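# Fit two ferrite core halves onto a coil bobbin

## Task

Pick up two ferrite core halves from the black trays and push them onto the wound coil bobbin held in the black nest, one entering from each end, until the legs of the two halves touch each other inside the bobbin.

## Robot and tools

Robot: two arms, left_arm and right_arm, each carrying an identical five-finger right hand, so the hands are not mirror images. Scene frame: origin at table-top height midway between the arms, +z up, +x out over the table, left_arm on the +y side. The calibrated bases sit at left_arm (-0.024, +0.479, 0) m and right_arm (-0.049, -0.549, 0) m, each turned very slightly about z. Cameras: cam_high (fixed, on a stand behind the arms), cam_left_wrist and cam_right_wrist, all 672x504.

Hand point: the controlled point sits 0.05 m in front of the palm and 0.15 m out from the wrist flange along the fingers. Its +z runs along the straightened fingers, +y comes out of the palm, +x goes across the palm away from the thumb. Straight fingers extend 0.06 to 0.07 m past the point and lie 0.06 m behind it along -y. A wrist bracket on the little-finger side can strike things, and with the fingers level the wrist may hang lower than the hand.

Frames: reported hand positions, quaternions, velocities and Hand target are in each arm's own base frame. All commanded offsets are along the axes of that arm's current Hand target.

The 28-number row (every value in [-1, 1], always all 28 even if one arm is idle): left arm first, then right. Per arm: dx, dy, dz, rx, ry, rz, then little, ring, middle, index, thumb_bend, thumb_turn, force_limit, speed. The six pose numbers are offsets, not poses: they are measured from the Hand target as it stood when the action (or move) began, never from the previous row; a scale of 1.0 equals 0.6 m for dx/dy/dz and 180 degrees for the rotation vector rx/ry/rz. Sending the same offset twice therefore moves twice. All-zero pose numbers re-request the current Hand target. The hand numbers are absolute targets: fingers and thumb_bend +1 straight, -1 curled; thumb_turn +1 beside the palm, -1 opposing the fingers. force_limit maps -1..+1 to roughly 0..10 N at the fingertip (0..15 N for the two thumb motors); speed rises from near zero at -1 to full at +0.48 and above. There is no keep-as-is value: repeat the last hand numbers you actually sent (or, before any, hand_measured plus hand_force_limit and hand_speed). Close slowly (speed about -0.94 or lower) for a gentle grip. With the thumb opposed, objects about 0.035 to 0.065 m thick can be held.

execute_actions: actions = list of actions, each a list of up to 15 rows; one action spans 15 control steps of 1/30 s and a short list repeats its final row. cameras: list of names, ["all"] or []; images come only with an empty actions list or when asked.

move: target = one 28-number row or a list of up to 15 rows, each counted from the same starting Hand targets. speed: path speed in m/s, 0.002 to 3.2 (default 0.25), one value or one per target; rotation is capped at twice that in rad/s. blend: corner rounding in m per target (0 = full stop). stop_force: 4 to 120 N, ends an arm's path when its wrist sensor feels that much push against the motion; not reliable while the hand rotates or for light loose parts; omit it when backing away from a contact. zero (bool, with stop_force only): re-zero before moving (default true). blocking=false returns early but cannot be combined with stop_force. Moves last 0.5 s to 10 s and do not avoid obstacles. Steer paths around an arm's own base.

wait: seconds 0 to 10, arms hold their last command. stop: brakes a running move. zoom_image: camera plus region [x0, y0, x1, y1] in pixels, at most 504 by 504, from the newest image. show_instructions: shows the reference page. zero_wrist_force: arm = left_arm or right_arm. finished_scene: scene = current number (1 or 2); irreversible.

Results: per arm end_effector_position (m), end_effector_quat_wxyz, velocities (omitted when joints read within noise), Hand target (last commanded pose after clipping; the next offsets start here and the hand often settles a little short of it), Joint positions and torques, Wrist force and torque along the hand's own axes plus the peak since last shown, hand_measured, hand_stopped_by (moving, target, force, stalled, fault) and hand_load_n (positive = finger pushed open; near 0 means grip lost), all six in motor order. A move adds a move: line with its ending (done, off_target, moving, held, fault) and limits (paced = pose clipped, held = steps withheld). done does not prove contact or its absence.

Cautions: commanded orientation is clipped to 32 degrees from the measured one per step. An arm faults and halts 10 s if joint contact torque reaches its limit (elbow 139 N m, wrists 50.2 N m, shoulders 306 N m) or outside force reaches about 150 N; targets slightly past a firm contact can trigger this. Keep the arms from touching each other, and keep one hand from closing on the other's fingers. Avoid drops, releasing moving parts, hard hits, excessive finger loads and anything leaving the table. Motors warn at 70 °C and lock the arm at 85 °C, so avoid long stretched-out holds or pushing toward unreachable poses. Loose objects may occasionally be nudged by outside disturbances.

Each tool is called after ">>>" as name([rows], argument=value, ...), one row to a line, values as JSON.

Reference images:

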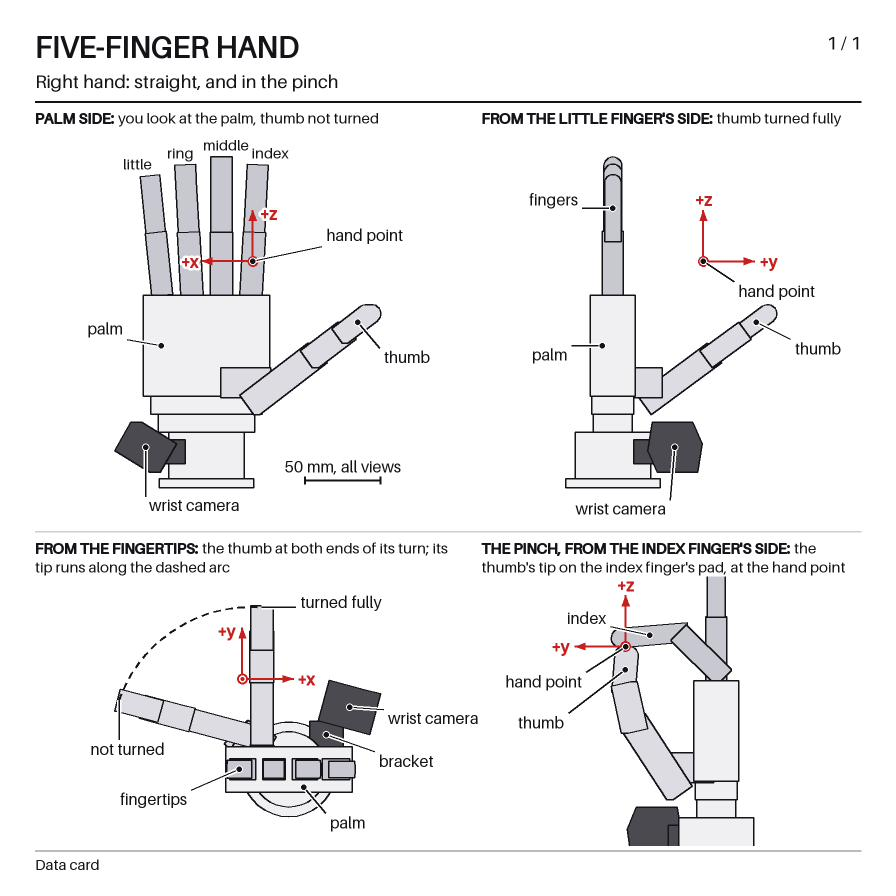

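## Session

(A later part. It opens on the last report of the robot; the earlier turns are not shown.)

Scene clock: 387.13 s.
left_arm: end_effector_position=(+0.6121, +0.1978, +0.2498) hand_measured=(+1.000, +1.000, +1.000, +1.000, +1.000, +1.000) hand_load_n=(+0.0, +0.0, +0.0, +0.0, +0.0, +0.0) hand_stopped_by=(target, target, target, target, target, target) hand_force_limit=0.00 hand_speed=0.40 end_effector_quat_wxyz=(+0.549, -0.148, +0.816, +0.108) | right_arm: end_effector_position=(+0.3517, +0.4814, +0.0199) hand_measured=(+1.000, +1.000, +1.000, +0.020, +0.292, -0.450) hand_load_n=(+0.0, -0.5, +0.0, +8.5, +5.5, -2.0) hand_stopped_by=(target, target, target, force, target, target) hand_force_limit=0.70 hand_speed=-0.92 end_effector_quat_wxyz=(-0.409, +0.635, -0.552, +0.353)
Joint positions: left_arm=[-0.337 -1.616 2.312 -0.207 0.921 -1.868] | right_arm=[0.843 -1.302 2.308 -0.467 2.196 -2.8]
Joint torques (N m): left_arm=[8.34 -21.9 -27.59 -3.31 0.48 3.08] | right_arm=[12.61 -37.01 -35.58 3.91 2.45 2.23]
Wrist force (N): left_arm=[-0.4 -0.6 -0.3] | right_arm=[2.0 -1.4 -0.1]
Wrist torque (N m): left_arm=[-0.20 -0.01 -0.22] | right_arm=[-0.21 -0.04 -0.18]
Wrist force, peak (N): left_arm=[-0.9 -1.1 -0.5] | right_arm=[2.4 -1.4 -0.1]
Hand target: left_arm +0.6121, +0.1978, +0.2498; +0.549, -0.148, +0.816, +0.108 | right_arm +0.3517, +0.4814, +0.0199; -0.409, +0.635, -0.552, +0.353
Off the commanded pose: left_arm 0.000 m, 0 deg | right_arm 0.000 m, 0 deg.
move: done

>>> wait(seconds=0.1, cameras=["cam_left_wrist"])

>>> zoom_image(camera="cam_left_wrist", region=[320, 190, 440, 310])

Scene clock: 390.60 s.
left_arm: end_effector_position=(+0.6121, +0.1978, +0.2498) hand_measured=(+1.000, +1.000, +1.000, +1.000, +1.000, +1.000) hand_load_n=(+0.0, +0.0, +0.0, +0.0, +0.0, +0.0) hand_stopped_by=(target, target, target, target, target, target) hand_force_limit=0.00 hand_speed=0.40 end_effector_quat_wxyz=(+0.549, -0.148, +0.816, +0.108) | right_arm: end_effector_position=(+0.3517, +0.4814, +0.0199) hand_measured=(+1.000, +1.000, +1.000, +0.020, +0.292, -0.450) hand_load_n=(-0.5, -0.5, +0.0, +8.0, +5.5, -2.0) hand_stopped_by=(target, target, target, force, target, target) hand_force_limit=0.70 hand_speed=-0.92 end_effector_quat_wxyz=(-0.409, +0.635, -0.552, +0.353)
Joint positions: left_arm=[-0.337 -1.616 2.312 -0.207 0.921 -1.868] | right_arm=[0.843 -1.302 2.308 -0.467 2.196 -2.8]
Joint torques (N m): left_arm=[9.19 -22.91 -27.84 -3.1 0.43 3.2] | right_arm=[13.79 -36.02 -35.81 3.93 2.41 2.14]
Wrist force (N): left_arm=[-0.5 -0.9 -0.6] | right_arm=[1.8 -1.2 0.0]
Wrist torque (N m): left_arm=[-0.22 0.01 -0.23] | right_arm=[-0.19 -0.01 -0.19]
Wrist force, peak (N): left_arm=[-0.7 -1.1 -0.5] | right_arm=[2.3 -1.4 0.2]
Hand target: left_arm +0.6121, +0.1978, +0.2498; +0.549, -0.148, +0.816, +0.108 | right_arm +0.3517, +0.4814, +0.0199; -0.409, +0.635, -0.552, +0.353
Off the commanded pose: left_arm 0.000 m, 0 deg | right_arm 0.000 m, 0 deg.
wait: 0.10 s; at rest from the start
Images, in order (width x height): cam_left_wrist 672x504.

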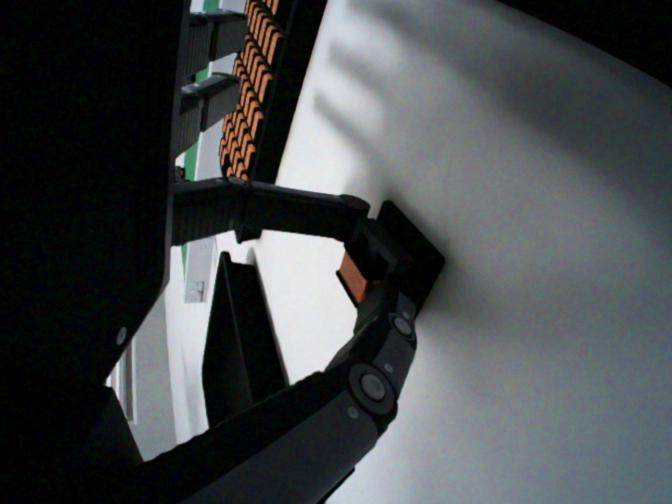

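Scaled by 4.200 from the camera's 672x504 image, which has a finer 960x720 frame.

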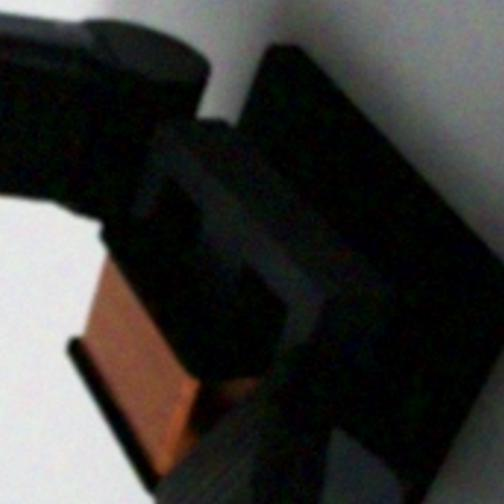

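>>> move(target=[0,0,0,0,0,0,1,1,1,1,1,1,0.0,0.4,-0.009,0,0,0,0,0,1,1,1,-0.5,0.29,-0.45,0.7,-0.92], speed=0.008, stop_force=5, cameras=["cam_left_wrist"])

>>> zoom_image(camera="cam_left_wrist", region=[320, 190, 440, 310])

Scene clock: 395.83 s.
left_arm: end_effector_position=(+0.6121, +0.1978, +0.2498) hand_measured=(+1.000, +1.000, +1.000, +1.000, +1.000, +1.000) hand_load_n=(+0.0, +0.0, +0.0, +0.0, +0.0, +0.0) hand_stopped_by=(target, target, target, target, target, target) hand_force_limit=0.00 hand_speed=0.40 end_effector_quat_wxyz=(+0.549, -0.148, +0.816, +0.108) | right_arm: end_effector_position=(+0.3513, +0.4845, +0.0199) hand_measured=(+1.000, +1.000, +1.000, +0.020, +0.292, -0.450) hand_load_n=(+0.0, +0.0, +0.0, +9.0, +4.0, -3.5) hand_stopped_by=(target, target, target, force, target, target) hand_force_limit=0.70 hand_speed=-0.92 end_effector_quat_wxyz=(-0.409, +0.635, -0.552, +0.353)
Joint positions: left_arm=[-0.337 -1.616 2.312 -0.207 0.921 -1.868] | right_arm=[0.849 -1.298 2.303 -0.463 2.201 -2.796]
Joint torques (N m): left_arm=[9.59 -20.94 -27.37 -2.94 0.71 3.7] | right_arm=[-9.18 -54.7 -11.26 -3.88 -3.73 -1.47]
Wrist force (N): left_arm=[-0.6 -1.0 -0.6] | right_arm=[5.1 -3.3 -1.3]
Wrist torque (N m): left_arm=[-0.24 0.03 -0.24] | right_arm=[-0.25 -0.05 -0.19]
Wrist force, peak (N): left_arm=[-0.9 -0.7 -0.7] | right_arm=[7.8 -3.7 -2.6]
Hand target: left_arm +0.6121, +0.1978, +0.2498; +0.549, -0.148, +0.816, +0.108 | right_arm +0.3513, +0.4845, +0.0199; -0.409, +0.635, -0.552, +0.353 (not the last commanded pose)
Off the commanded pose: left_arm 0.000 m, 0 deg | right_arm 0.002 m, 0 deg.
move: contact (right_arm)
Images, in order (width x height): cam_left_wrist 672x504.

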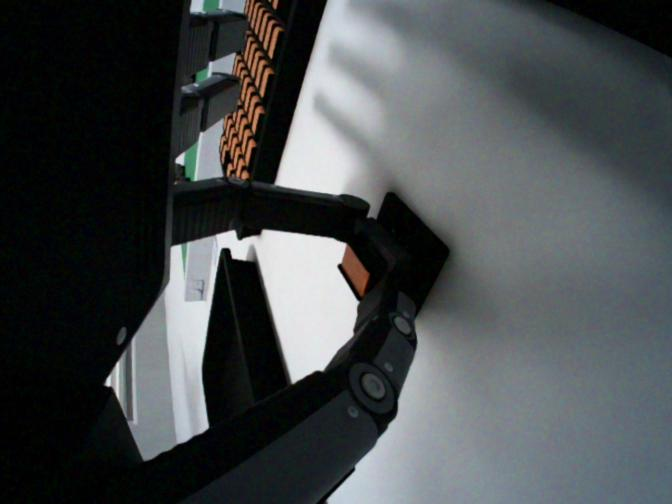

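Scaled by 4.200 from the camera's 672x504 image, which has a finer 960x720 frame.

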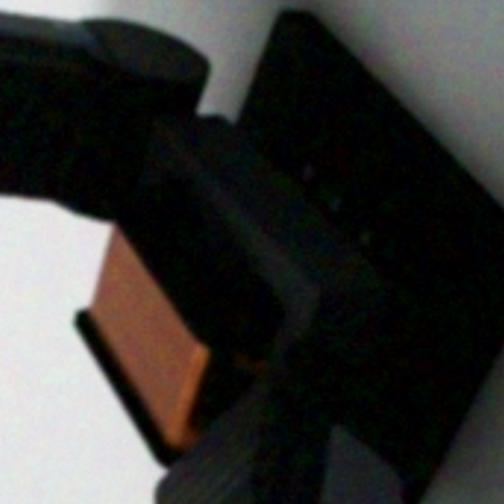

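>>> move([
  [0,0,0,0,0,0,1,1,1,1,1,1,0.0,0.4,0.001,-0.0005,-0.0002,0,0,0,1,1,1,-0.5,0.29,-0.45,0.7,-0.92],
  [0,0,0,0,0,0,1,1,1,1,1,1,0.0,0.4,-0.005,-0.0005,-0.0002,0,0,0,1,1,1,-0.5,0.29,-0.45,0.7,-0.92],
], speed=0.006, stop_force=6, cameras=["cam_left_wrist"])

>>> zoom_image(camera="cam_left_wrist", region=[320, 190, 440, 310])

Scene clock: 405.47 s.
left_arm: end_effector_position=(+0.6121, +0.1978, +0.2498) hand_measured=(+1.000, +1.000, +1.000, +1.000, +1.000, +1.000) hand_load_n=(+0.0, +0.0, +0.0, +0.0, +0.0, +0.0) hand_stopped_by=(target, target, target, target, target, target) hand_force_limit=0.00 hand_speed=0.40 end_effector_quat_wxyz=(+0.549, -0.148, +0.816, +0.108) | right_arm: end_effector_position=(+0.3510, +0.4869, +0.0203) hand_measured=(+1.000, +1.000, +1.000, +0.020, +0.292, -0.450) hand_load_n=(+0.0, +0.0, +0.0, +9.0, +2.5, -5.0) hand_stopped_by=(target, target, target, force, target, target) hand_force_limit=0.70 hand_speed=-0.92 end_effector_quat_wxyz=(-0.409, +0.635, -0.552, +0.353)
Joint positions: left_arm=[-0.337 -1.616 2.312 -0.207 0.921 -1.868] | right_arm=[0.853 -1.296 2.298 -0.459 2.205 -2.793]
Joint torques (N m): left_arm=[10.81 -20.61 -26.68 -3.43 0.87 3.19] | right_arm=[-7.15 -52.58 -12.75 -4.34 -5.75 -0.81]
Wrist force (N): left_arm=[-0.5 -0.9 -0.7] | right_arm=[11.2 -8.2 -4.3]
Wrist torque (N m): left_arm=[-0.21 0.02 -0.23] | right_arm=[-0.21 0.06 -0.23]
Wrist force, peak (N): left_arm=[-0.6 -1.0 -0.9] | right_arm=[12.7 -8.4 -5.1]
Hand target: left_arm +0.6121, +0.1978, +0.2498; +0.549, -0.148, +0.816, +0.108 | right_arm +0.3510, +0.4869, +0.0203; -0.409, +0.635, -0.552, +0.353 (not the last commanded pose)
Off the commanded pose: left_arm 0.000 m, 0 deg | right_arm 0.001 m, 0 deg.
move: contact (right_arm); path passed 1 of 2 targets
Images, in order (width x height): cam_left_wrist 672x504.

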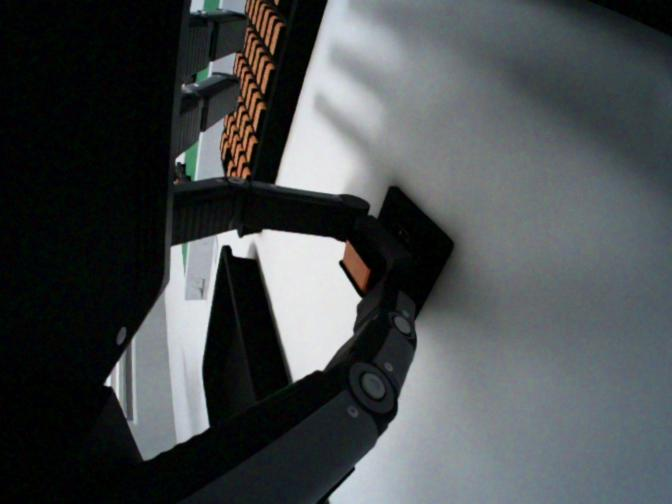

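Scaled by 4.200 from the camera's 672x504 image, which has a finer 960x720 frame.

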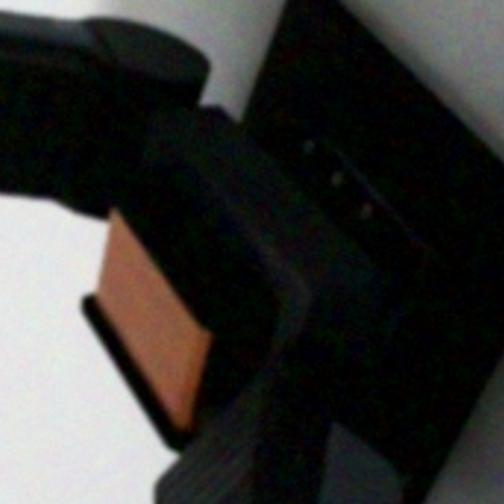

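>>> move(target=[0,0,0,0,0,0,1,1,1,1,1,1,0.0,0.4,0.002,0,0,0,0,0,1,1,1,-0.5,0.29,-0.45,0.7,-0.92], speed=0.02)

>>> move(target=[0,0,0,0,0,0,1,1,1,1,1,1,0.0,0.4,0.0,0,0,0,0,0,1,1,1,0.35,0.29,-0.45,0.7,-0.3], speed=0.02, cameras=["cam_left_wrist"])

>>> zoom_image(camera="cam_left_wrist", region=[320, 190, 440, 310])

Scene clock: 412.63 s.
left_arm: end_effector_position=(+0.6121, +0.1978, +0.2498) hand_measured=(+1.000, +1.000, +1.000, +1.000, +1.000, +1.000) hand_load_n=(+0.0, +0.0, +0.0, +0.0, +0.0, +0.0) hand_stopped_by=(target, target, target, target, target, target) hand_force_limit=0.00 hand_speed=0.40 end_effector_quat_wxyz=(+0.549, -0.148, +0.816, +0.108) | right_arm: end_effector_position=(+0.3511, +0.4858, +0.0203) hand_measured=(+1.000, +1.000, +1.000, +0.020, +0.292, -0.450) hand_load_n=(+0.0, +0.0, +0.0, +8.0, +6.0, -1.5) hand_stopped_by=(target, target, target, force, target, target) hand_force_limit=0.70 hand_speed=-0.92 end_effector_quat_wxyz=(-0.409, +0.635, -0.552, +0.353)
Joint positions: left_arm=[-0.337 -1.616 2.312 -0.207 0.921 -1.868] | right_arm=[0.851 -1.297 2.3 -0.46 2.203 -2.795]
Joint torques (N m): left_arm=[8.82 -22 -27.04 -3.04 0.65 2.82] | right_arm=[-10.46 -55.42 -9.88 -3.1 -2.4 -1.34]
Wrist force (N): left_arm=[-0.5 -0.4 -0.5] | right_arm=[-0.1 -0.7 -0.8]
Wrist torque (N m): left_arm=[-0.15 0.02 -0.22] | right_arm=[-0.20 -0.01 0.06]
Wrist force, peak (N): left_arm=[-0.6 -1.0 -1.0] | right_arm=[11.5 -8.5 -4.2]
Hand target: left_arm +0.6121, +0.1978, +0.2498; +0.549, -0.148, +0.816, +0.108 | right_arm +0.3512, +0.4857, +0.0203; -0.409, +0.635, -0.552, +0.353
Off the commanded pose: left_arm 0.000 m, 0 deg | right_arm 0.000 m, 0 deg.
move: done

Scene clock: 413.13 s.
left_arm: end_effector_position=(+0.6121, +0.1978, +0.2498) hand_measured=(+1.000, +1.000, +1.000, +1.000, +1.000, +1.000) hand_load_n=(+0.0, +0.0, +0.0, +0.0, +0.0, +0.0) hand_stopped_by=(target, target, target, target, target, target) hand_force_limit=0.00 hand_speed=0.40 end_effector_quat_wxyz=(+0.549, -0.148, +0.816, +0.108) | right_arm: end_effector_position=(+0.3512, +0.4857, +0.0203) hand_measured=(+1.000, +1.000, +1.000, +0.350, +0.292, -0.450) hand_load_n=(+0.0, +0.0, +0.0, +0.0, +2.0, -1.5) hand_stopped_by=(target, target, target, target, target, target) hand_force_limit=0.70 hand_speed=-0.30 end_effector_quat_wxyz=(-0.409, +0.635, -0.552, +0.353)
Joint positions: left_arm=[-0.337 -1.616 2.312 -0.207 0.921 -1.868] | right_arm=[0.851 -1.297 2.3 -0.46 2.203 -2.795]
Joint torques (N m): left_arm=[10.06 -21.06 -27.27 -3.15 0.71 3.18] | right_arm=[-11.91 -55.37 -11.44 -3.66 -2.28 -1.46]
Wrist force (N): left_arm=[-0.4 -0.6 -0.8] | right_arm=[0.6 -0.6 -3.7]
Wrist torque (N m): left_arm=[-0.17 0.00 -0.21] | right_arm=[-0.30 -0.02 0.04]
Wrist force, peak (N): left_arm=[-0.5 -0.9 -0.8] | right_arm=[0.7 -0.5 -4.2]
Hand target: left_arm +0.6121, +0.1978, +0.2498; +0.549, -0.148, +0.816, +0.108 | right_arm +0.3512, +0.4857, +0.0203; -0.409, +0.635, -0.552, +0.353
Off the commanded pose: left_arm 0.000 m, 0 deg | right_arm 0.000 m, 0 deg.
move: done
Images, in order (width x height): cam_left_wrist 672x504.

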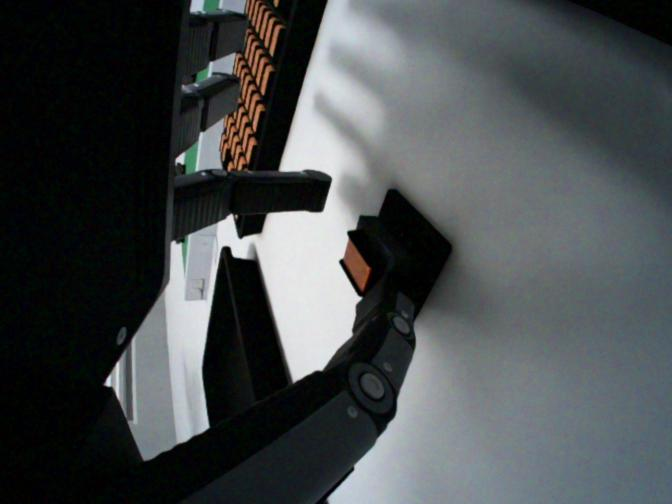

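Scaled by 4.200 from the camera's 672x504 image, which has a finer 960x720 frame.

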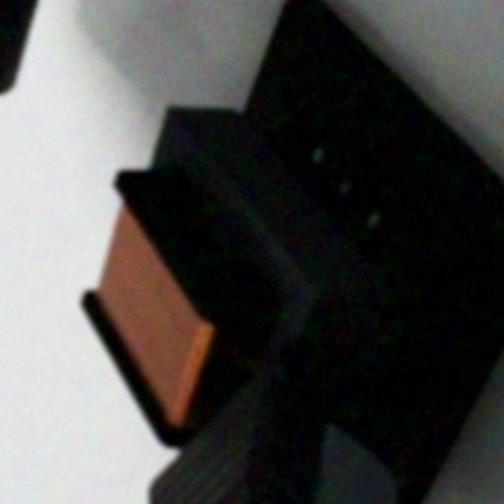

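>>> move([
  [0,0,0,0,0,0,1,1,1,1,1,1,0.0,0.4,0.0008,0.0013,-0.0027,0,0,0,1,1,1,0.35,0.29,-0.45,0.7,-0.3],
  [0,0,0,0,0,0,1,1,1,1,1,1,0.0,0.4,0.0008,-0.0591,-0.0309,0,0,0,1,1,1,0.35,0.29,-0.45,0.7,-0.3],
  [0,0,0,0,0,0,1,1,1,1,1,1,0.0,0.4,0.0008,-0.0893,-0.0499,0,0,0,1,1,1,0.35,0.29,-0.45,0.7,-0.3],
], speed=[0.02,0.04,0.15], blend=[0,0.01,0], cameras=["cam_left_wrist"])

>>> zoom_image(camera="cam_left_wrist", region=[400, 170, 520, 310])

Scene clock: 422.83 s.
left_arm: end_effector_position=(+0.6121, +0.1978, +0.2498) hand_measured=(+1.000, +1.000, +1.000, +1.000, +1.000, +1.000) hand_load_n=(+0.0, +0.0, +0.0, +0.0, +0.0, +0.0) hand_stopped_by=(target, target, target, target, target, target) hand_force_limit=0.00 hand_speed=0.40 end_effector_quat_wxyz=(+0.549, -0.148, +0.816, +0.108) | right_arm: end_effector_position=(+0.3464, +0.4843, +0.0813) hand_measured=(+1.000, +1.000, +1.000, +0.350, +0.290, -0.450) hand_load_n=(+0.0, +0.0, +0.0, +0.0, +0.0, +0.0) hand_stopped_by=(target, target, target, target, target, target) hand_force_limit=0.70 hand_speed=-0.30 end_effector_quat_wxyz=(-0.409, +0.635, -0.552, +0.353) end_effector_velocity=(+0.000, +0.000, +0.002) end_effector_angular_velocity=(+0.001, +0.000, +0.000)
Joint positions: left_arm=[-0.337 -1.616 2.312 -0.207 0.921 -1.868] | right_arm=[0.858 -1.407 2.273 -0.321 2.209 -2.791]
Joint velocities: left_arm=[within noise] | right_arm=[0 -0.003 -0.002 0.005 0 0.001]
Joint torques (N m): left_arm=[8.01 -22.19 -28.44 -3.2 0.5 3.07] | right_arm=[12.98 -49.33 -39.21 4.2 2.76 1.95]
Wrist force (N): left_arm=[-0.5 -0.8 -0.6] | right_arm=[-0.6 -0.5 0.8]
Wrist torque (N m): left_arm=[-0.21 0.02 -0.23] | right_arm=[-0.17 0.01 -0.19]
Wrist force, peak (N): left_arm=[-0.7 -0.8 -1.0] | right_arm=[0.8 -0.4 -4.2]
Hand target: left_arm +0.6121, +0.1978, +0.2498; +0.549, -0.148, +0.816, +0.108 | right_arm +0.3464, +0.4843, +0.0815; -0.409, +0.635, -0.552, +0.353
Off the commanded pose: left_arm 0.000 m, 0 deg | right_arm 0.000 m, 0 deg.
move: done
Images, in order (width x height): cam_left_wrist 672x504.

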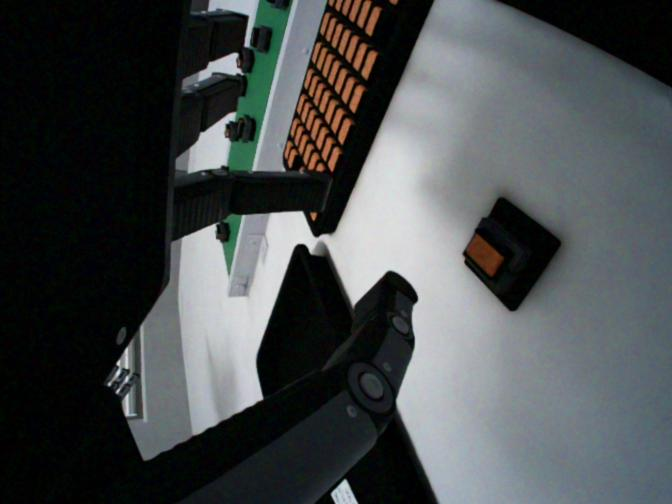

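Scaled by 3.600 from the camera's 672x504 image, which has a finer 960x720 frame.

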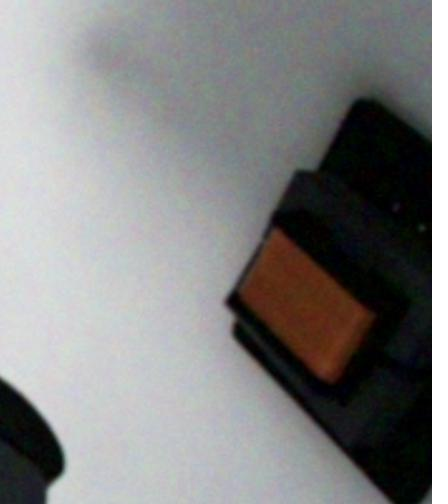

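>>> zoom_image(camera="cam_left_wrist", region=[450, 190, 570, 320])

>>> zoom_image(camera="cam_left_wrist", region=[460, 205, 540, 305])

Scaled by 3.877 from the camera's 672x504 image, which has a finer 960x720 frame.

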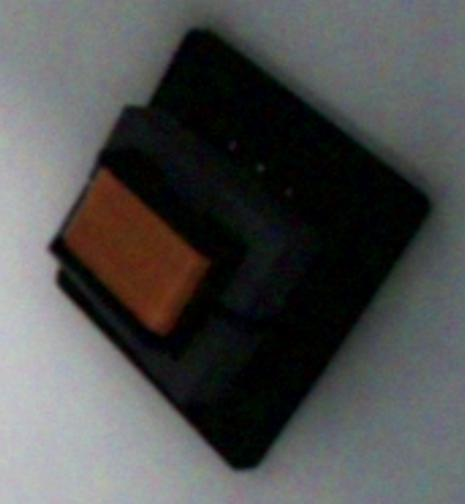

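Scaled by 5.040 from the camera's 672x504 image, which has a finer 960x720 frame.

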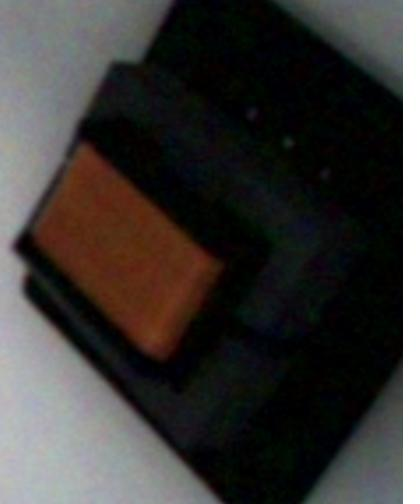

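>>> move([
  [0,0,0,0,0,0,1,1,1,1,1,1,0.0,0.4,-0.0158,-0.0022,0.0047,0,0,0,1,1,1,0.35,0.29,-0.45,0.7,-0.3],
  [0,0,0,0,0,0,1,1,1,1,1,1,0.0,0.4,-0.0158,0.09,0.0477,0,0,0,1,1,1,0.35,0.29,-0.45,0.7,-0.3],
], speed=[0.08,0.05], stop_force=4, cameras=["cam_left_wrist"])

>>> zoom_image(camera="cam_left_wrist", region=[340, 180, 460, 300])

Scene clock: 444.67 s.
left_arm: end_effector_position=(+0.6121, +0.1978, +0.2498) hand_measured=(+1.000, +1.000, +1.000, +1.000, +1.000, +1.000) hand_load_n=(+0.0, +0.0, +0.0, +0.0, +0.0, +0.0) hand_stopped_by=(target, target, target, target, target, target) hand_force_limit=0.00 hand_speed=0.40 end_effector_quat_wxyz=(+0.549, -0.148, +0.816, +0.108) | right_arm: end_effector_position=(+0.3485, +0.4944, +0.0205) hand_measured=(+1.000, +1.000, +1.000, +0.350, +0.290, -0.450) hand_load_n=(-0.5, +0.0, +0.0, +0.0, +0.0, +0.0) hand_stopped_by=(target, target, target, target, target, target) hand_force_limit=0.70 hand_speed=-0.30 end_effector_quat_wxyz=(-0.409, +0.635, -0.552, +0.353)
Joint positions: left_arm=[-0.337 -1.616 2.312 -0.207 0.921 -1.868] | right_arm=[0.87 -1.286 2.284 -0.448 2.219 -2.783]
Joint torques (N m): left_arm=[9.19 -22.21 -27.82 -2.98 0.68 3.07] | right_arm=[-4.63 -38.06 -9.15 -2.66 -2.06 -1.74]
Wrist force (N): left_arm=[-0.6 -0.6 -0.8] | right_arm=[-0.4 -0.6 0.8]
Wrist torque (N m): left_arm=[-0.18 0.03 -0.23] | right_arm=[-0.19 0.00 -0.17]
Wrist force, peak (N): left_arm=[-0.7 -1.2 -0.7] | right_arm=[-0.9 -0.8 1.2]
Hand target: left_arm +0.6121, +0.1978, +0.2498; +0.549, -0.148, +0.816, +0.108 | right_arm +0.3485, +0.4944, +0.0205; -0.409, +0.635, -0.552, +0.353
Off the commanded pose: left_arm 0.000 m, 0 deg | right_arm 0.000 m, 0 deg.
move: done
Images, in order (width x height): cam_left_wrist 672x504.

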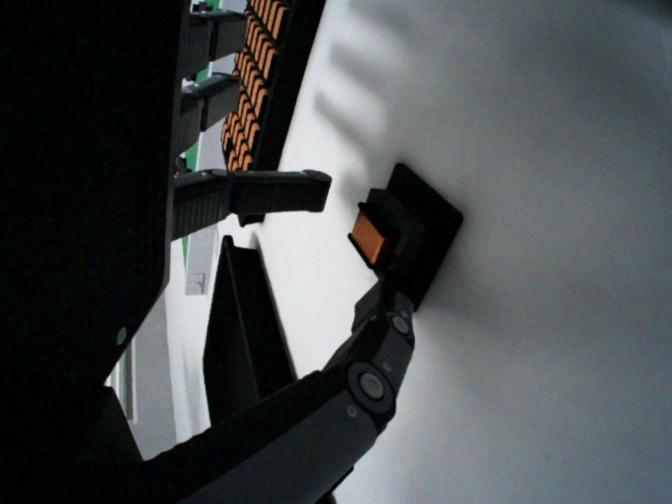

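Scaled by 4.200 from the camera's 672x504 image, which has a finer 960x720 frame.

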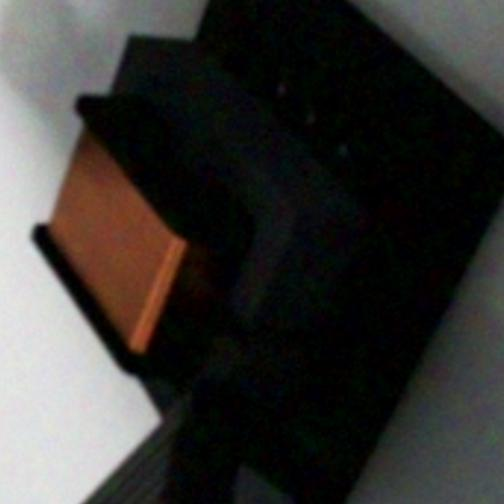

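>>> move(target=[0,0,0,0,0,0,1,1,1,1,1,1,0.0,0.4,0,-0.0006,0.0028,0,0,0,1,1,1,0.35,0.29,-0.45,0.7,-0.3], speed=0.02)

>>> move(target=[0,0,0,0,0,0,1,1,1,1,1,1,0.0,0.4,0,0,0,0,0,0,1,1,1,-0.4,0.29,-0.45,0.1,-0.92], cameras=["cam_left_wrist"])

Scene clock: 460.20 s.
left_arm: end_effector_position=(+0.6121, +0.1978, +0.2498) hand_measured=(+1.000, +1.000, +1.000, +1.000, +1.000, +1.000) hand_load_n=(+0.0, +0.0, -0.5, +0.0, -0.5, +0.0) hand_stopped_by=(target, target, target, target, target, target) hand_force_limit=0.00 hand_speed=0.40 end_effector_quat_wxyz=(+0.549, -0.148, +0.816, +0.108) | right_arm: end_effector_position=(+0.3501, +0.4946, +0.0201) hand_measured=(+1.000, +1.000, +1.000, +0.350, +0.290, -0.450) hand_load_n=(+0.0, +0.0, +0.0, +0.0, +0.5, -0.5) hand_stopped_by=(target, target, target, target, target, target) hand_force_limit=0.70 hand_speed=-0.30 end_effector_quat_wxyz=(-0.409, +0.635, -0.552, +0.353)
Joint positions: left_arm=[-0.337 -1.616 2.312 -0.207 0.921 -1.868] | right_arm=[0.867 -1.285 2.283 -0.449 2.217 -2.784]
Joint torques (N m): left_arm=[7.85 -22.61 -28.27 -3.21 0.61 2.89] | right_arm=[-12.02 -38.13 -36.08 -3.14 -2.25 -1.56]
Wrist force (N): left_arm=[-0.3 -0.6 -0.6] | right_arm=[-0.4 -1.1 -2.2]
Wrist torque (N m): left_arm=[-0.18 -0.01 -0.21] | right_arm=[-0.24 0.04 0.03]
Wrist force, peak (N): left_arm=[-0.8 -1.0 -0.6] | right_arm=[-0.4 -1.1 -2.2]
Hand target: left_arm +0.6121, +0.1978, +0.2498; +0.549, -0.148, +0.816, +0.108 | right_arm +0.3502, +0.4946, +0.0201; -0.409, +0.635, -0.552, +0.353
Off the commanded pose: left_arm 0.000 m, 0 deg | right_arm 0.000 m, 0 deg.
move: done

Scene clock: 461.93 s.
left_arm: end_effector_position=(+0.6121, +0.1978, +0.2498) hand_measured=(+1.000, +1.000, +1.000, +1.000, +1.000, +1.000) hand_load_n=(+0.0, +0.0, -0.5, +0.0, +0.0, -0.5) hand_stopped_by=(target, target, target, target, target, target) hand_force_limit=0.00 hand_speed=0.40 end_effector_quat_wxyz=(+0.549, -0.148, +0.816, +0.108) | right_arm: end_effector_position=(+0.3502, +0.4947, +0.0201) hand_measured=(+1.000, +1.000, +1.000, +0.024, +0.290, -0.450) hand_load_n=(+0.0, +0.0, +0.0, +6.5, +2.0, -1.0) hand_stopped_by=(target, target, target, force, target, target) hand_force_limit=0.10 hand_speed=-0.92 end_effector_quat_wxyz=(-0.409, +0.635, -0.552, +0.353)
Joint positions: left_arm=[-0.337 -1.616 2.312 -0.207 0.921 -1.868] | right_arm=[0.867 -1.285 2.283 -0.449 2.217 -2.784]
Joint torques (N m): left_arm=[9.36 -21.29 -27.23 -2.9 0.5 2.98] | right_arm=[-8.59 -37.04 -31.1 -1.27 -2.31 -1.45]
Wrist force (N): left_arm=[-0.6 -0.9 -0.4] | right_arm=[0.0 -3.5 -0.1]
Wrist torque (N m): left_arm=[-0.23 0.02 -0.24] | right_arm=[-0.16 0.05 0.05]
Wrist force, peak (N): left_arm=[-0.8 -0.9 -0.7] | right_arm=[0.3 -4.2 0.4]
Hand target: left_arm +0.6121, +0.1978, +0.2498; +0.549, -0.148, +0.816, +0.108 | right_arm +0.3502, +0.4946, +0.0201; -0.409, +0.635, -0.552, +0.353
Off the commanded pose: left_arm 0.000 m, 0 deg | right_arm 0.000 m, 0 deg.
move: done
Images, in order (width x height): cam_left_wrist 672x504.

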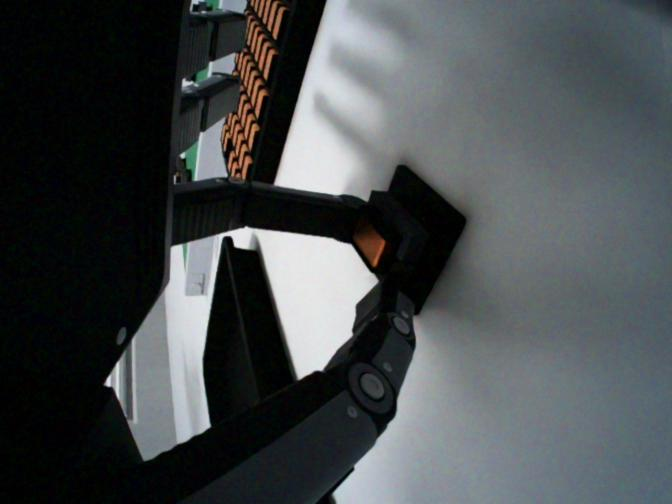

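>>> move(target=[0,0,0,0,0,0,1,1,1,1,1,1,0.0,0.4,0,0,0,0,0,0,1,1,1,-0.5,0.29,-0.45,0.7,-0.92])

>>> move(target=[0,0,0,0,0,0,1,1,1,1,1,1,0.0,0.4,0.0045,0,0,0,0,0,1,1,1,-0.5,0.29,-0.45,0.7,-0.92], speed=0.007, stop_force=5, cameras=["cam_left_wrist"])

Scene clock: 465.87 s.
left_arm: end_effector_position=(+0.6121, +0.1978, +0.2498) hand_measured=(+1.000, +1.000, +1.000, +1.000, +1.000, +1.000) hand_load_n=(+0.0, -0.5, +0.0, +0.0, +0.0, +0.0) hand_stopped_by=(target, target, target, target, target, target) hand_force_limit=0.00 hand_speed=0.40 end_effector_quat_wxyz=(+0.549, -0.148, +0.816, +0.108) | right_arm: end_effector_position=(+0.3502, +0.4946, +0.0201) hand_measured=(+1.000, +1.000, +1.000, +0.018, +0.290, -0.450) hand_load_n=(+0.0, +0.0, +0.0, +8.0, +2.5, -1.0) hand_stopped_by=(target, target, target, force, target, target) hand_force_limit=0.70 hand_speed=-0.92 end_effector_quat_wxyz=(-0.409, +0.635, -0.552, +0.353)
Joint positions: left_arm=[-0.337 -1.616 2.312 -0.207 0.921 -1.868] | right_arm=[0.867 -1.285 2.283 -0.449 2.217 -2.784]
Joint torques (N m): left_arm=[10.39 -21.1 -27.13 -2.99 0.63 3.04] | right_arm=[3.04 -38.16 -10.89 4.23 -2.35 -1.6]
Wrist force (N): left_arm=[-0.4 -0.6 -0.5] | right_arm=[0.1 -5.2 0.3]
Wrist torque (N m): left_arm=[-0.19 -0.01 -0.21] | right_arm=[-0.24 0.01 0.05]
Wrist force, peak (N): left_arm=[-0.8 -1.0 -0.7] | right_arm=[0.0 -5.3 0.3]
Hand target: left_arm +0.6121, +0.1978, +0.2498; +0.549, -0.148, +0.816, +0.108 | right_arm +0.3502, +0.4946, +0.0201; -0.409, +0.635, -0.552, +0.353
Off the commanded pose: left_arm 0.000 m, 0 deg | right_arm 0.000 m, 0 deg.
move: done

Scene clock: 467.27 s.
left_arm: end_effector_position=(+0.6121, +0.1978, +0.2498) hand_measured=(+1.000, +1.000, +1.000, +1.000, +1.000, +1.000) hand_load_n=(+0.0, +0.0, +0.0, +0.0, +0.0, +0.0) hand_stopped_by=(target, target, target, target, target, target) hand_force_limit=0.00 hand_speed=0.40 end_effector_quat_wxyz=(+0.549, -0.148, +0.816, +0.108) | right_arm: end_effector_position=(+0.3503, +0.4937, +0.0201) hand_measured=(+1.000, +1.000, +1.000, +0.018, +0.290, -0.450) hand_load_n=(+0.0, +0.0, +0.0, +7.5, +3.0, +1.0) hand_stopped_by=(target, target, target, force, target, target) hand_force_limit=0.70 hand_speed=-0.92 end_effector_quat_wxyz=(-0.409, +0.635, -0.552, +0.353)
Joint positions: left_arm=[-0.337 -1.616 2.312 -0.207 0.921 -1.868] | right_arm=[0.865 -1.286 2.285 -0.451 2.215 -2.786]
Joint torques (N m): left_arm=[9.05 -22.23 -27.28 -2.81 0.84 2.75] | right_arm=[10.75 -35.86 -31.53 5.58 3.44 1.79]
Wrist force (N): left_arm=[-0.4 -0.5 -0.4] | right_arm=[-3.9 -5.3 -1.8]
Wrist torque (N m): left_arm=[-0.18 -0.01 -0.21] | right_arm=[-0.31 -0.02 0.07]
Wrist force, peak (N): left_arm=[-0.9 -0.9 -0.6] | right_arm=[-5.5 -5.4 -1.2]
Hand target: left_arm +0.6121, +0.1978, +0.2498; +0.549, -0.148, +0.816, +0.108 | right_arm +0.3503, +0.4937, +0.0201; -0.409, +0.635, -0.552, +0.353 (not the last commanded pose)
Off the commanded pose: left_arm 0.000 m, 0 deg | right_arm 0.002 m, 0 deg.
move: contact (right_arm)
Images, in order (width x height): cam_left_wrist 672x504.

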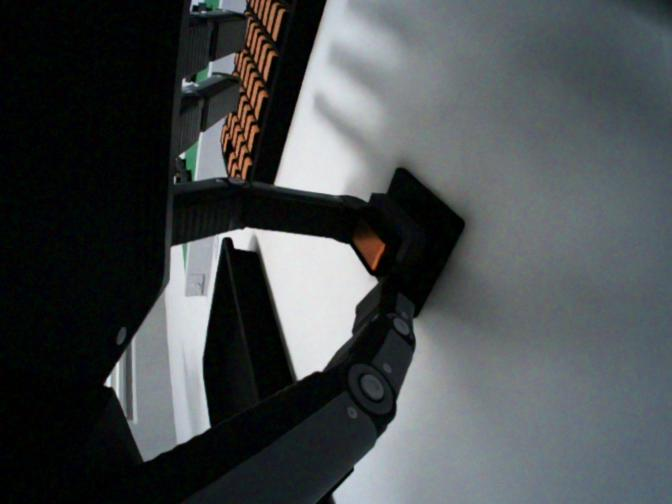

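>>> move(target=[0,0,0,0,0,0,1,1,1,1,1,1,0.0,0.4,0.004,0,0,0,0,0,1,1,1,-0.5,0.29,-0.45,0.7,-0.92], speed=0.006, stop_force=7, zero=false, cameras=["cam_left_wrist"])

>>> zoom_image(camera="cam_left_wrist", region=[320, 150, 480, 310])

Scene clock: 472.10 s.
left_arm: end_effector_position=(+0.6121, +0.1978, +0.2498) hand_measured=(+1.000, +1.000, +1.000, +1.000, +1.000, +1.000) hand_load_n=(+0.0, +0.0, +0.0, +0.0, +0.0, +0.0) hand_stopped_by=(target, target, target, target, target, target) hand_force_limit=0.00 hand_speed=0.40 end_effector_quat_wxyz=(+0.549, -0.148, +0.816, +0.108) | right_arm: end_effector_position=(+0.3504, +0.4930, +0.0201) hand_measured=(+1.000, +1.000, +1.000, +0.018, +0.292, -0.450) hand_load_n=(+0.0, +0.0, +0.0, +7.5, +3.5, +2.0) hand_stopped_by=(target, target, target, force, target, target) hand_force_limit=0.70 hand_speed=-0.92 end_effector_quat_wxyz=(-0.409, +0.635, -0.552, +0.353)
Joint positions: left_arm=[-0.337 -1.616 2.312 -0.207 0.921 -1.868] | right_arm=[0.864 -1.287 2.286 -0.451 2.214 -2.786]
Joint torques (N m): left_arm=[7.72 -22.32 -27.25 -2.6 0.68 3.14] | right_arm=[9.54 -35.35 -30.28 6.13 4.46 1.45]
Wrist force (N): left_arm=[-0.7 -0.4 -0.4] | right_arm=[-7.6 -4.7 -2.3]
Wrist torque (N m): left_arm=[-0.16 0.03 -0.23] | right_arm=[-0.31 -0.09 0.10]
Wrist force, peak (N): left_arm=[-0.7 -0.9 -0.7] | right_arm=[-9.0 -5.3 -2.3]
Hand target: left_arm +0.6121, +0.1978, +0.2498; +0.549, -0.148, +0.816, +0.108 | right_arm +0.3504, +0.4930, +0.0201; -0.409, +0.635, -0.552, +0.353 (not the last commanded pose)
Off the commanded pose: left_arm 0.000 m, 0 deg | right_arm 0.002 m, 0 deg.
move: contact (right_arm)
Images, in order (width x height): cam_left_wrist 672x504.

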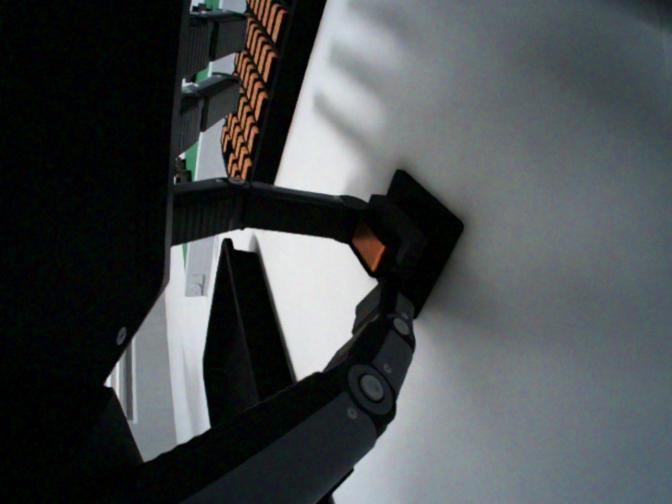

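Scaled by 3.150 from the camera's 672x504 image, which has a finer 960x720 frame.

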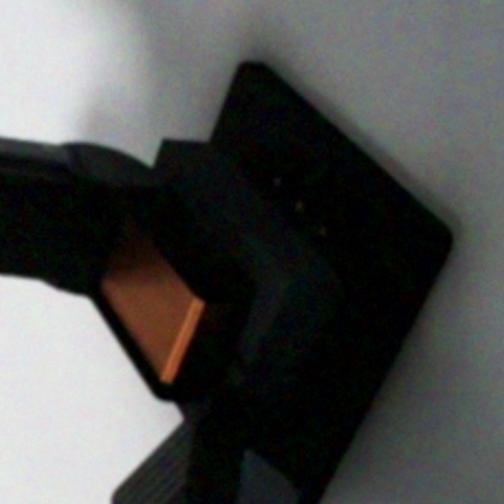

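>>> move(target=[0,0,0,0,0,0,1,1,1,1,1,1,0.0,0.4,0,0,0,0,0,0,1,1,1,0.35,0.29,-0.45,0.7,-0.3])

>>> move([
  [0,0,0,0,0,0,1,1,1,1,1,1,0.0,0.4,0,0.0013,-0.0027,0,0,0,1,1,1,0.35,0.29,-0.45,0.7,-0.3],
  [0,0,0,0,0,0,1,1,1,1,1,1,0.0,0.4,0,-0.0893,-0.0450,0,0,0,1,1,1,0.35,0.29,-0.45,0.7,-0.3],
], speed=[0.02,0.1], cameras=["cam_left_wrist"])

>>> zoom_image(camera="cam_left_wrist", region=[300, 150, 460, 310])

Scene clock: 477.80 s.
left_arm: end_effector_position=(+0.6121, +0.1978, +0.2498) hand_measured=(+1.000, +1.000, +1.000, +1.000, +1.000, +1.000) hand_load_n=(+0.0, +0.0, +0.0, +0.0, +0.0, -0.5) hand_stopped_by=(target, target, target, target, target, target) hand_force_limit=0.00 hand_speed=0.40 end_effector_quat_wxyz=(+0.549, -0.148, +0.816, +0.108) | right_arm: end_effector_position=(+0.3504, +0.4930, +0.0201) hand_measured=(+1.000, +1.000, +1.000, +0.350, +0.292, -0.450) hand_load_n=(+0.0, +0.0, +0.0, +0.0, +2.0, +1.0) hand_stopped_by=(target, target, target, target, target, target) hand_force_limit=0.70 hand_speed=-0.30 end_effector_quat_wxyz=(-0.409, +0.635, -0.552, +0.353)
Joint positions: left_arm=[-0.337 -1.616 2.312 -0.207 0.921 -1.868] | right_arm=[0.864 -1.287 2.286 -0.451 2.214 -2.786]
Joint torques (N m): left_arm=[8.06 -20.76 -27.1 -2.7 0.55 3] | right_arm=[9.42 -39.92 -30.19 -0.41 1.35 1.55]
Wrist force (N): left_arm=[-0.4 -0.8 -0.6] | right_arm=[-1.1 -1.5 -5.2]
Wrist torque (N m): left_arm=[-0.22 -0.01 -0.22] | right_arm=[-0.28 0.01 0.06]
Wrist force, peak (N): left_arm=[-0.9 -0.8 -0.9] | right_arm=[-8.2 -4.3 -2.3]
Hand target: left_arm +0.6121, +0.1978, +0.2498; +0.549, -0.148, +0.816, +0.108 | right_arm +0.3504, +0.4930, +0.0201; -0.409, +0.635, -0.552, +0.353
Off the commanded pose: left_arm 0.000 m, 0 deg | right_arm 0.000 m, 0 deg.
move: done

Scene clock: 479.57 s.
left_arm: end_effector_position=(+0.6121, +0.1978, +0.2498) hand_measured=(+1.000, +1.000, +1.000, +1.000, +1.000, +1.000) hand_load_n=(+0.0, +0.0, +0.0, +0.0, +0.0, +0.0) hand_stopped_by=(target, target, target, target, target, target) hand_force_limit=0.00 hand_speed=0.40 end_effector_quat_wxyz=(+0.549, -0.148, +0.816, +0.108) | right_arm: end_effector_position=(+0.3482, +0.4925, +0.0799) hand_measured=(+1.000, +1.000, +1.000, +0.350, +0.290, -0.450) hand_load_n=(+0.0, +0.0, +0.0, +0.0, +0.0, +0.0) hand_stopped_by=(target, target, target, target, target, target) hand_force_limit=0.70 hand_speed=-0.30 end_effector_quat_wxyz=(-0.409, +0.635, -0.552, +0.353)
Joint positions: left_arm=[-0.337 -1.616 2.312 -0.207 0.921 -1.868] | right_arm=[0.867 -1.391 2.258 -0.318 2.217 -2.784]
Joint torques (N m): left_arm=[8.48 -22.41 -28.35 -2.83 0.56 3.11] | right_arm=[13.2 -53.41 -39.38 4.72 2.55 1.96]
Wrist force (N): left_arm=[-0.6 -0.5 -0.5] | right_arm=[-0.6 -0.4 1.0]
Wrist torque (N m): left_arm=[-0.18 0.02 -0.22] | right_arm=[-0.17 0.00 -0.19]
Wrist force, peak (N): left_arm=[-0.7 -1.0 -0.5] | right_arm=[-0.7 -1.5 -5.5]
Hand target: left_arm +0.6121, +0.1978, +0.2498; +0.549, -0.148, +0.816, +0.108 | right_arm +0.3482, +0.4925, +0.0800; -0.409, +0.635, -0.552, +0.353
Off the commanded pose: left_arm 0.000 m, 0 deg | right_arm 0.000 m, 0 deg.
move: done
Images, in order (width x height): cam_left_wrist 672x504.

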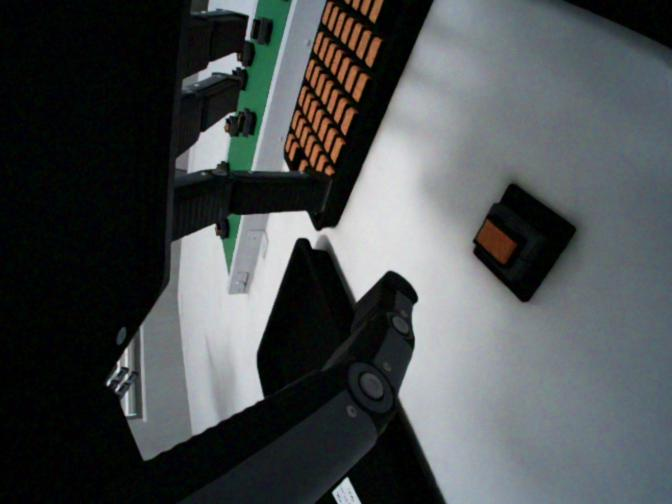

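Scaled by 3.150 from the camera's 672x504 image, which has a finer 960x720 frame.

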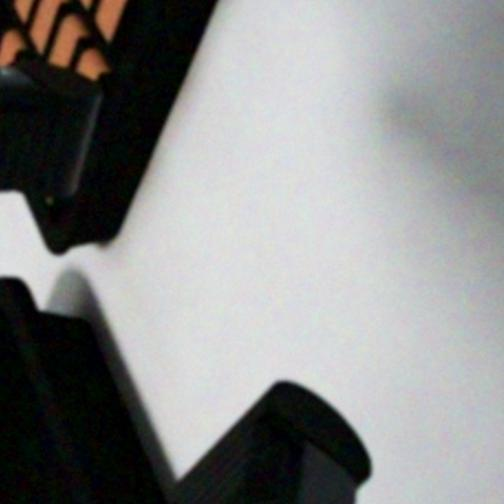

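>>> zoom_image(camera="cam_left_wrist", region=[465, 175, 585, 305])

Scaled by 3.877 from the camera's 672x504 image, which has a finer 960x720 frame.

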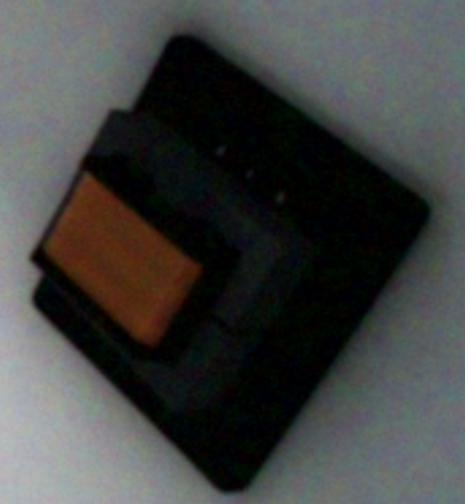

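>>> move(target=[0,0,0,0,0,0,1,1,1,1,1,1,0.0,0.4,0,0.0423,0.0197,0,0,0,1,1,1,0.35,0.29,-0.45,0.7,-0.3], speed=0.1, cameras=["cam_left_wrist"])

>>> zoom_image(camera="cam_left_wrist", region=[430, 195, 510, 275])

Scene clock: 487.83 s.
left_arm: end_effector_position=(+0.6121, +0.1978, +0.2498) hand_measured=(+1.000, +1.000, +1.000, +1.000, +1.000, +1.000) hand_load_n=(+0.0, +0.0, +0.0, +0.0, +0.0, -0.5) hand_stopped_by=(target, target, target, target, target, target) hand_force_limit=0.00 hand_speed=0.40 end_effector_quat_wxyz=(+0.549, -0.148, +0.816, +0.108) | right_arm: end_effector_position=(+0.3484, +0.4926, +0.0522) hand_measured=(+1.000, +1.000, +1.000, +0.350, +0.290, -0.450) hand_load_n=(+0.0, -0.5, +0.0, +0.0, +0.0, +0.0) hand_stopped_by=(target, target, target, target, target, target) hand_force_limit=0.70 hand_speed=-0.30 end_effector_quat_wxyz=(-0.409, +0.635, -0.552, +0.353)
Joint positions: left_arm=[-0.337 -1.616 2.312 -0.207 0.921 -1.868] | right_arm=[0.867 -1.345 2.273 -0.379 2.217 -2.784]
Joint torques (N m): left_arm=[8.13 -22.43 -27.22 -2.64 0.3 2.92] | right_arm=[-4.89 -37.23 -12.29 -3.04 -2.25 -1.37]
Wrist force (N): left_arm=[-0.5 -0.7 -0.4] | right_arm=[-0.4 -0.5 0.8]
Wrist torque (N m): left_arm=[-0.21 0.01 -0.23] | right_arm=[-0.19 -0.02 -0.18]
Wrist force, peak (N): left_arm=[-0.7 -0.7 -1.0] | right_arm=[-0.7 -0.6 1.4]
Hand target: left_arm +0.6121, +0.1978, +0.2498; +0.549, -0.148, +0.816, +0.108 | right_arm +0.3484, +0.4926, +0.0520; -0.409, +0.635, -0.552, +0.353
Off the commanded pose: left_arm 0.000 m, 0 deg | right_arm 0.000 m, 0 deg.
move: done
Images, in order (width x height): cam_left_wrist 672x504.

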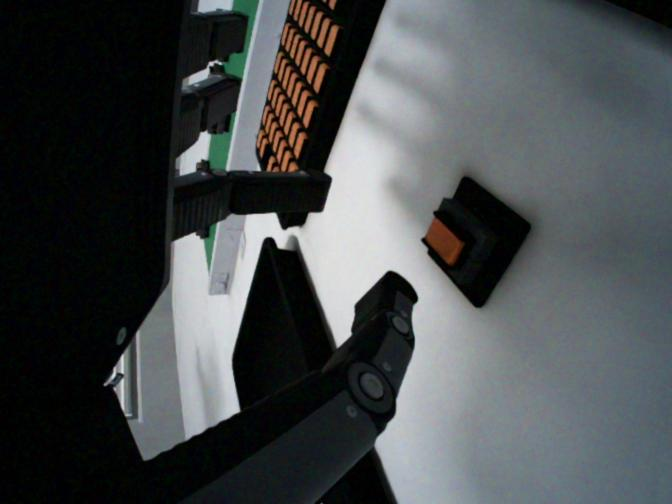

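Scaled by 6.300 from the camera's 672x504 image, which has a finer 960x720 frame.

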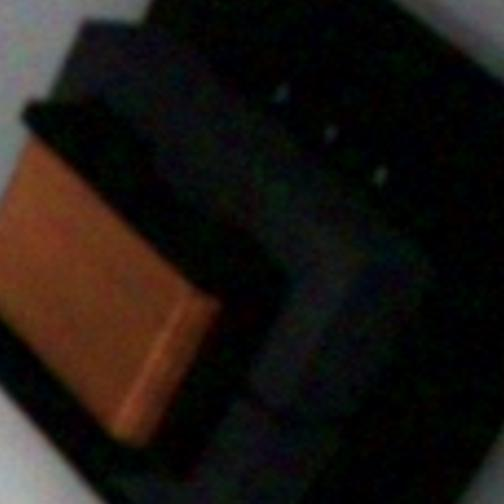

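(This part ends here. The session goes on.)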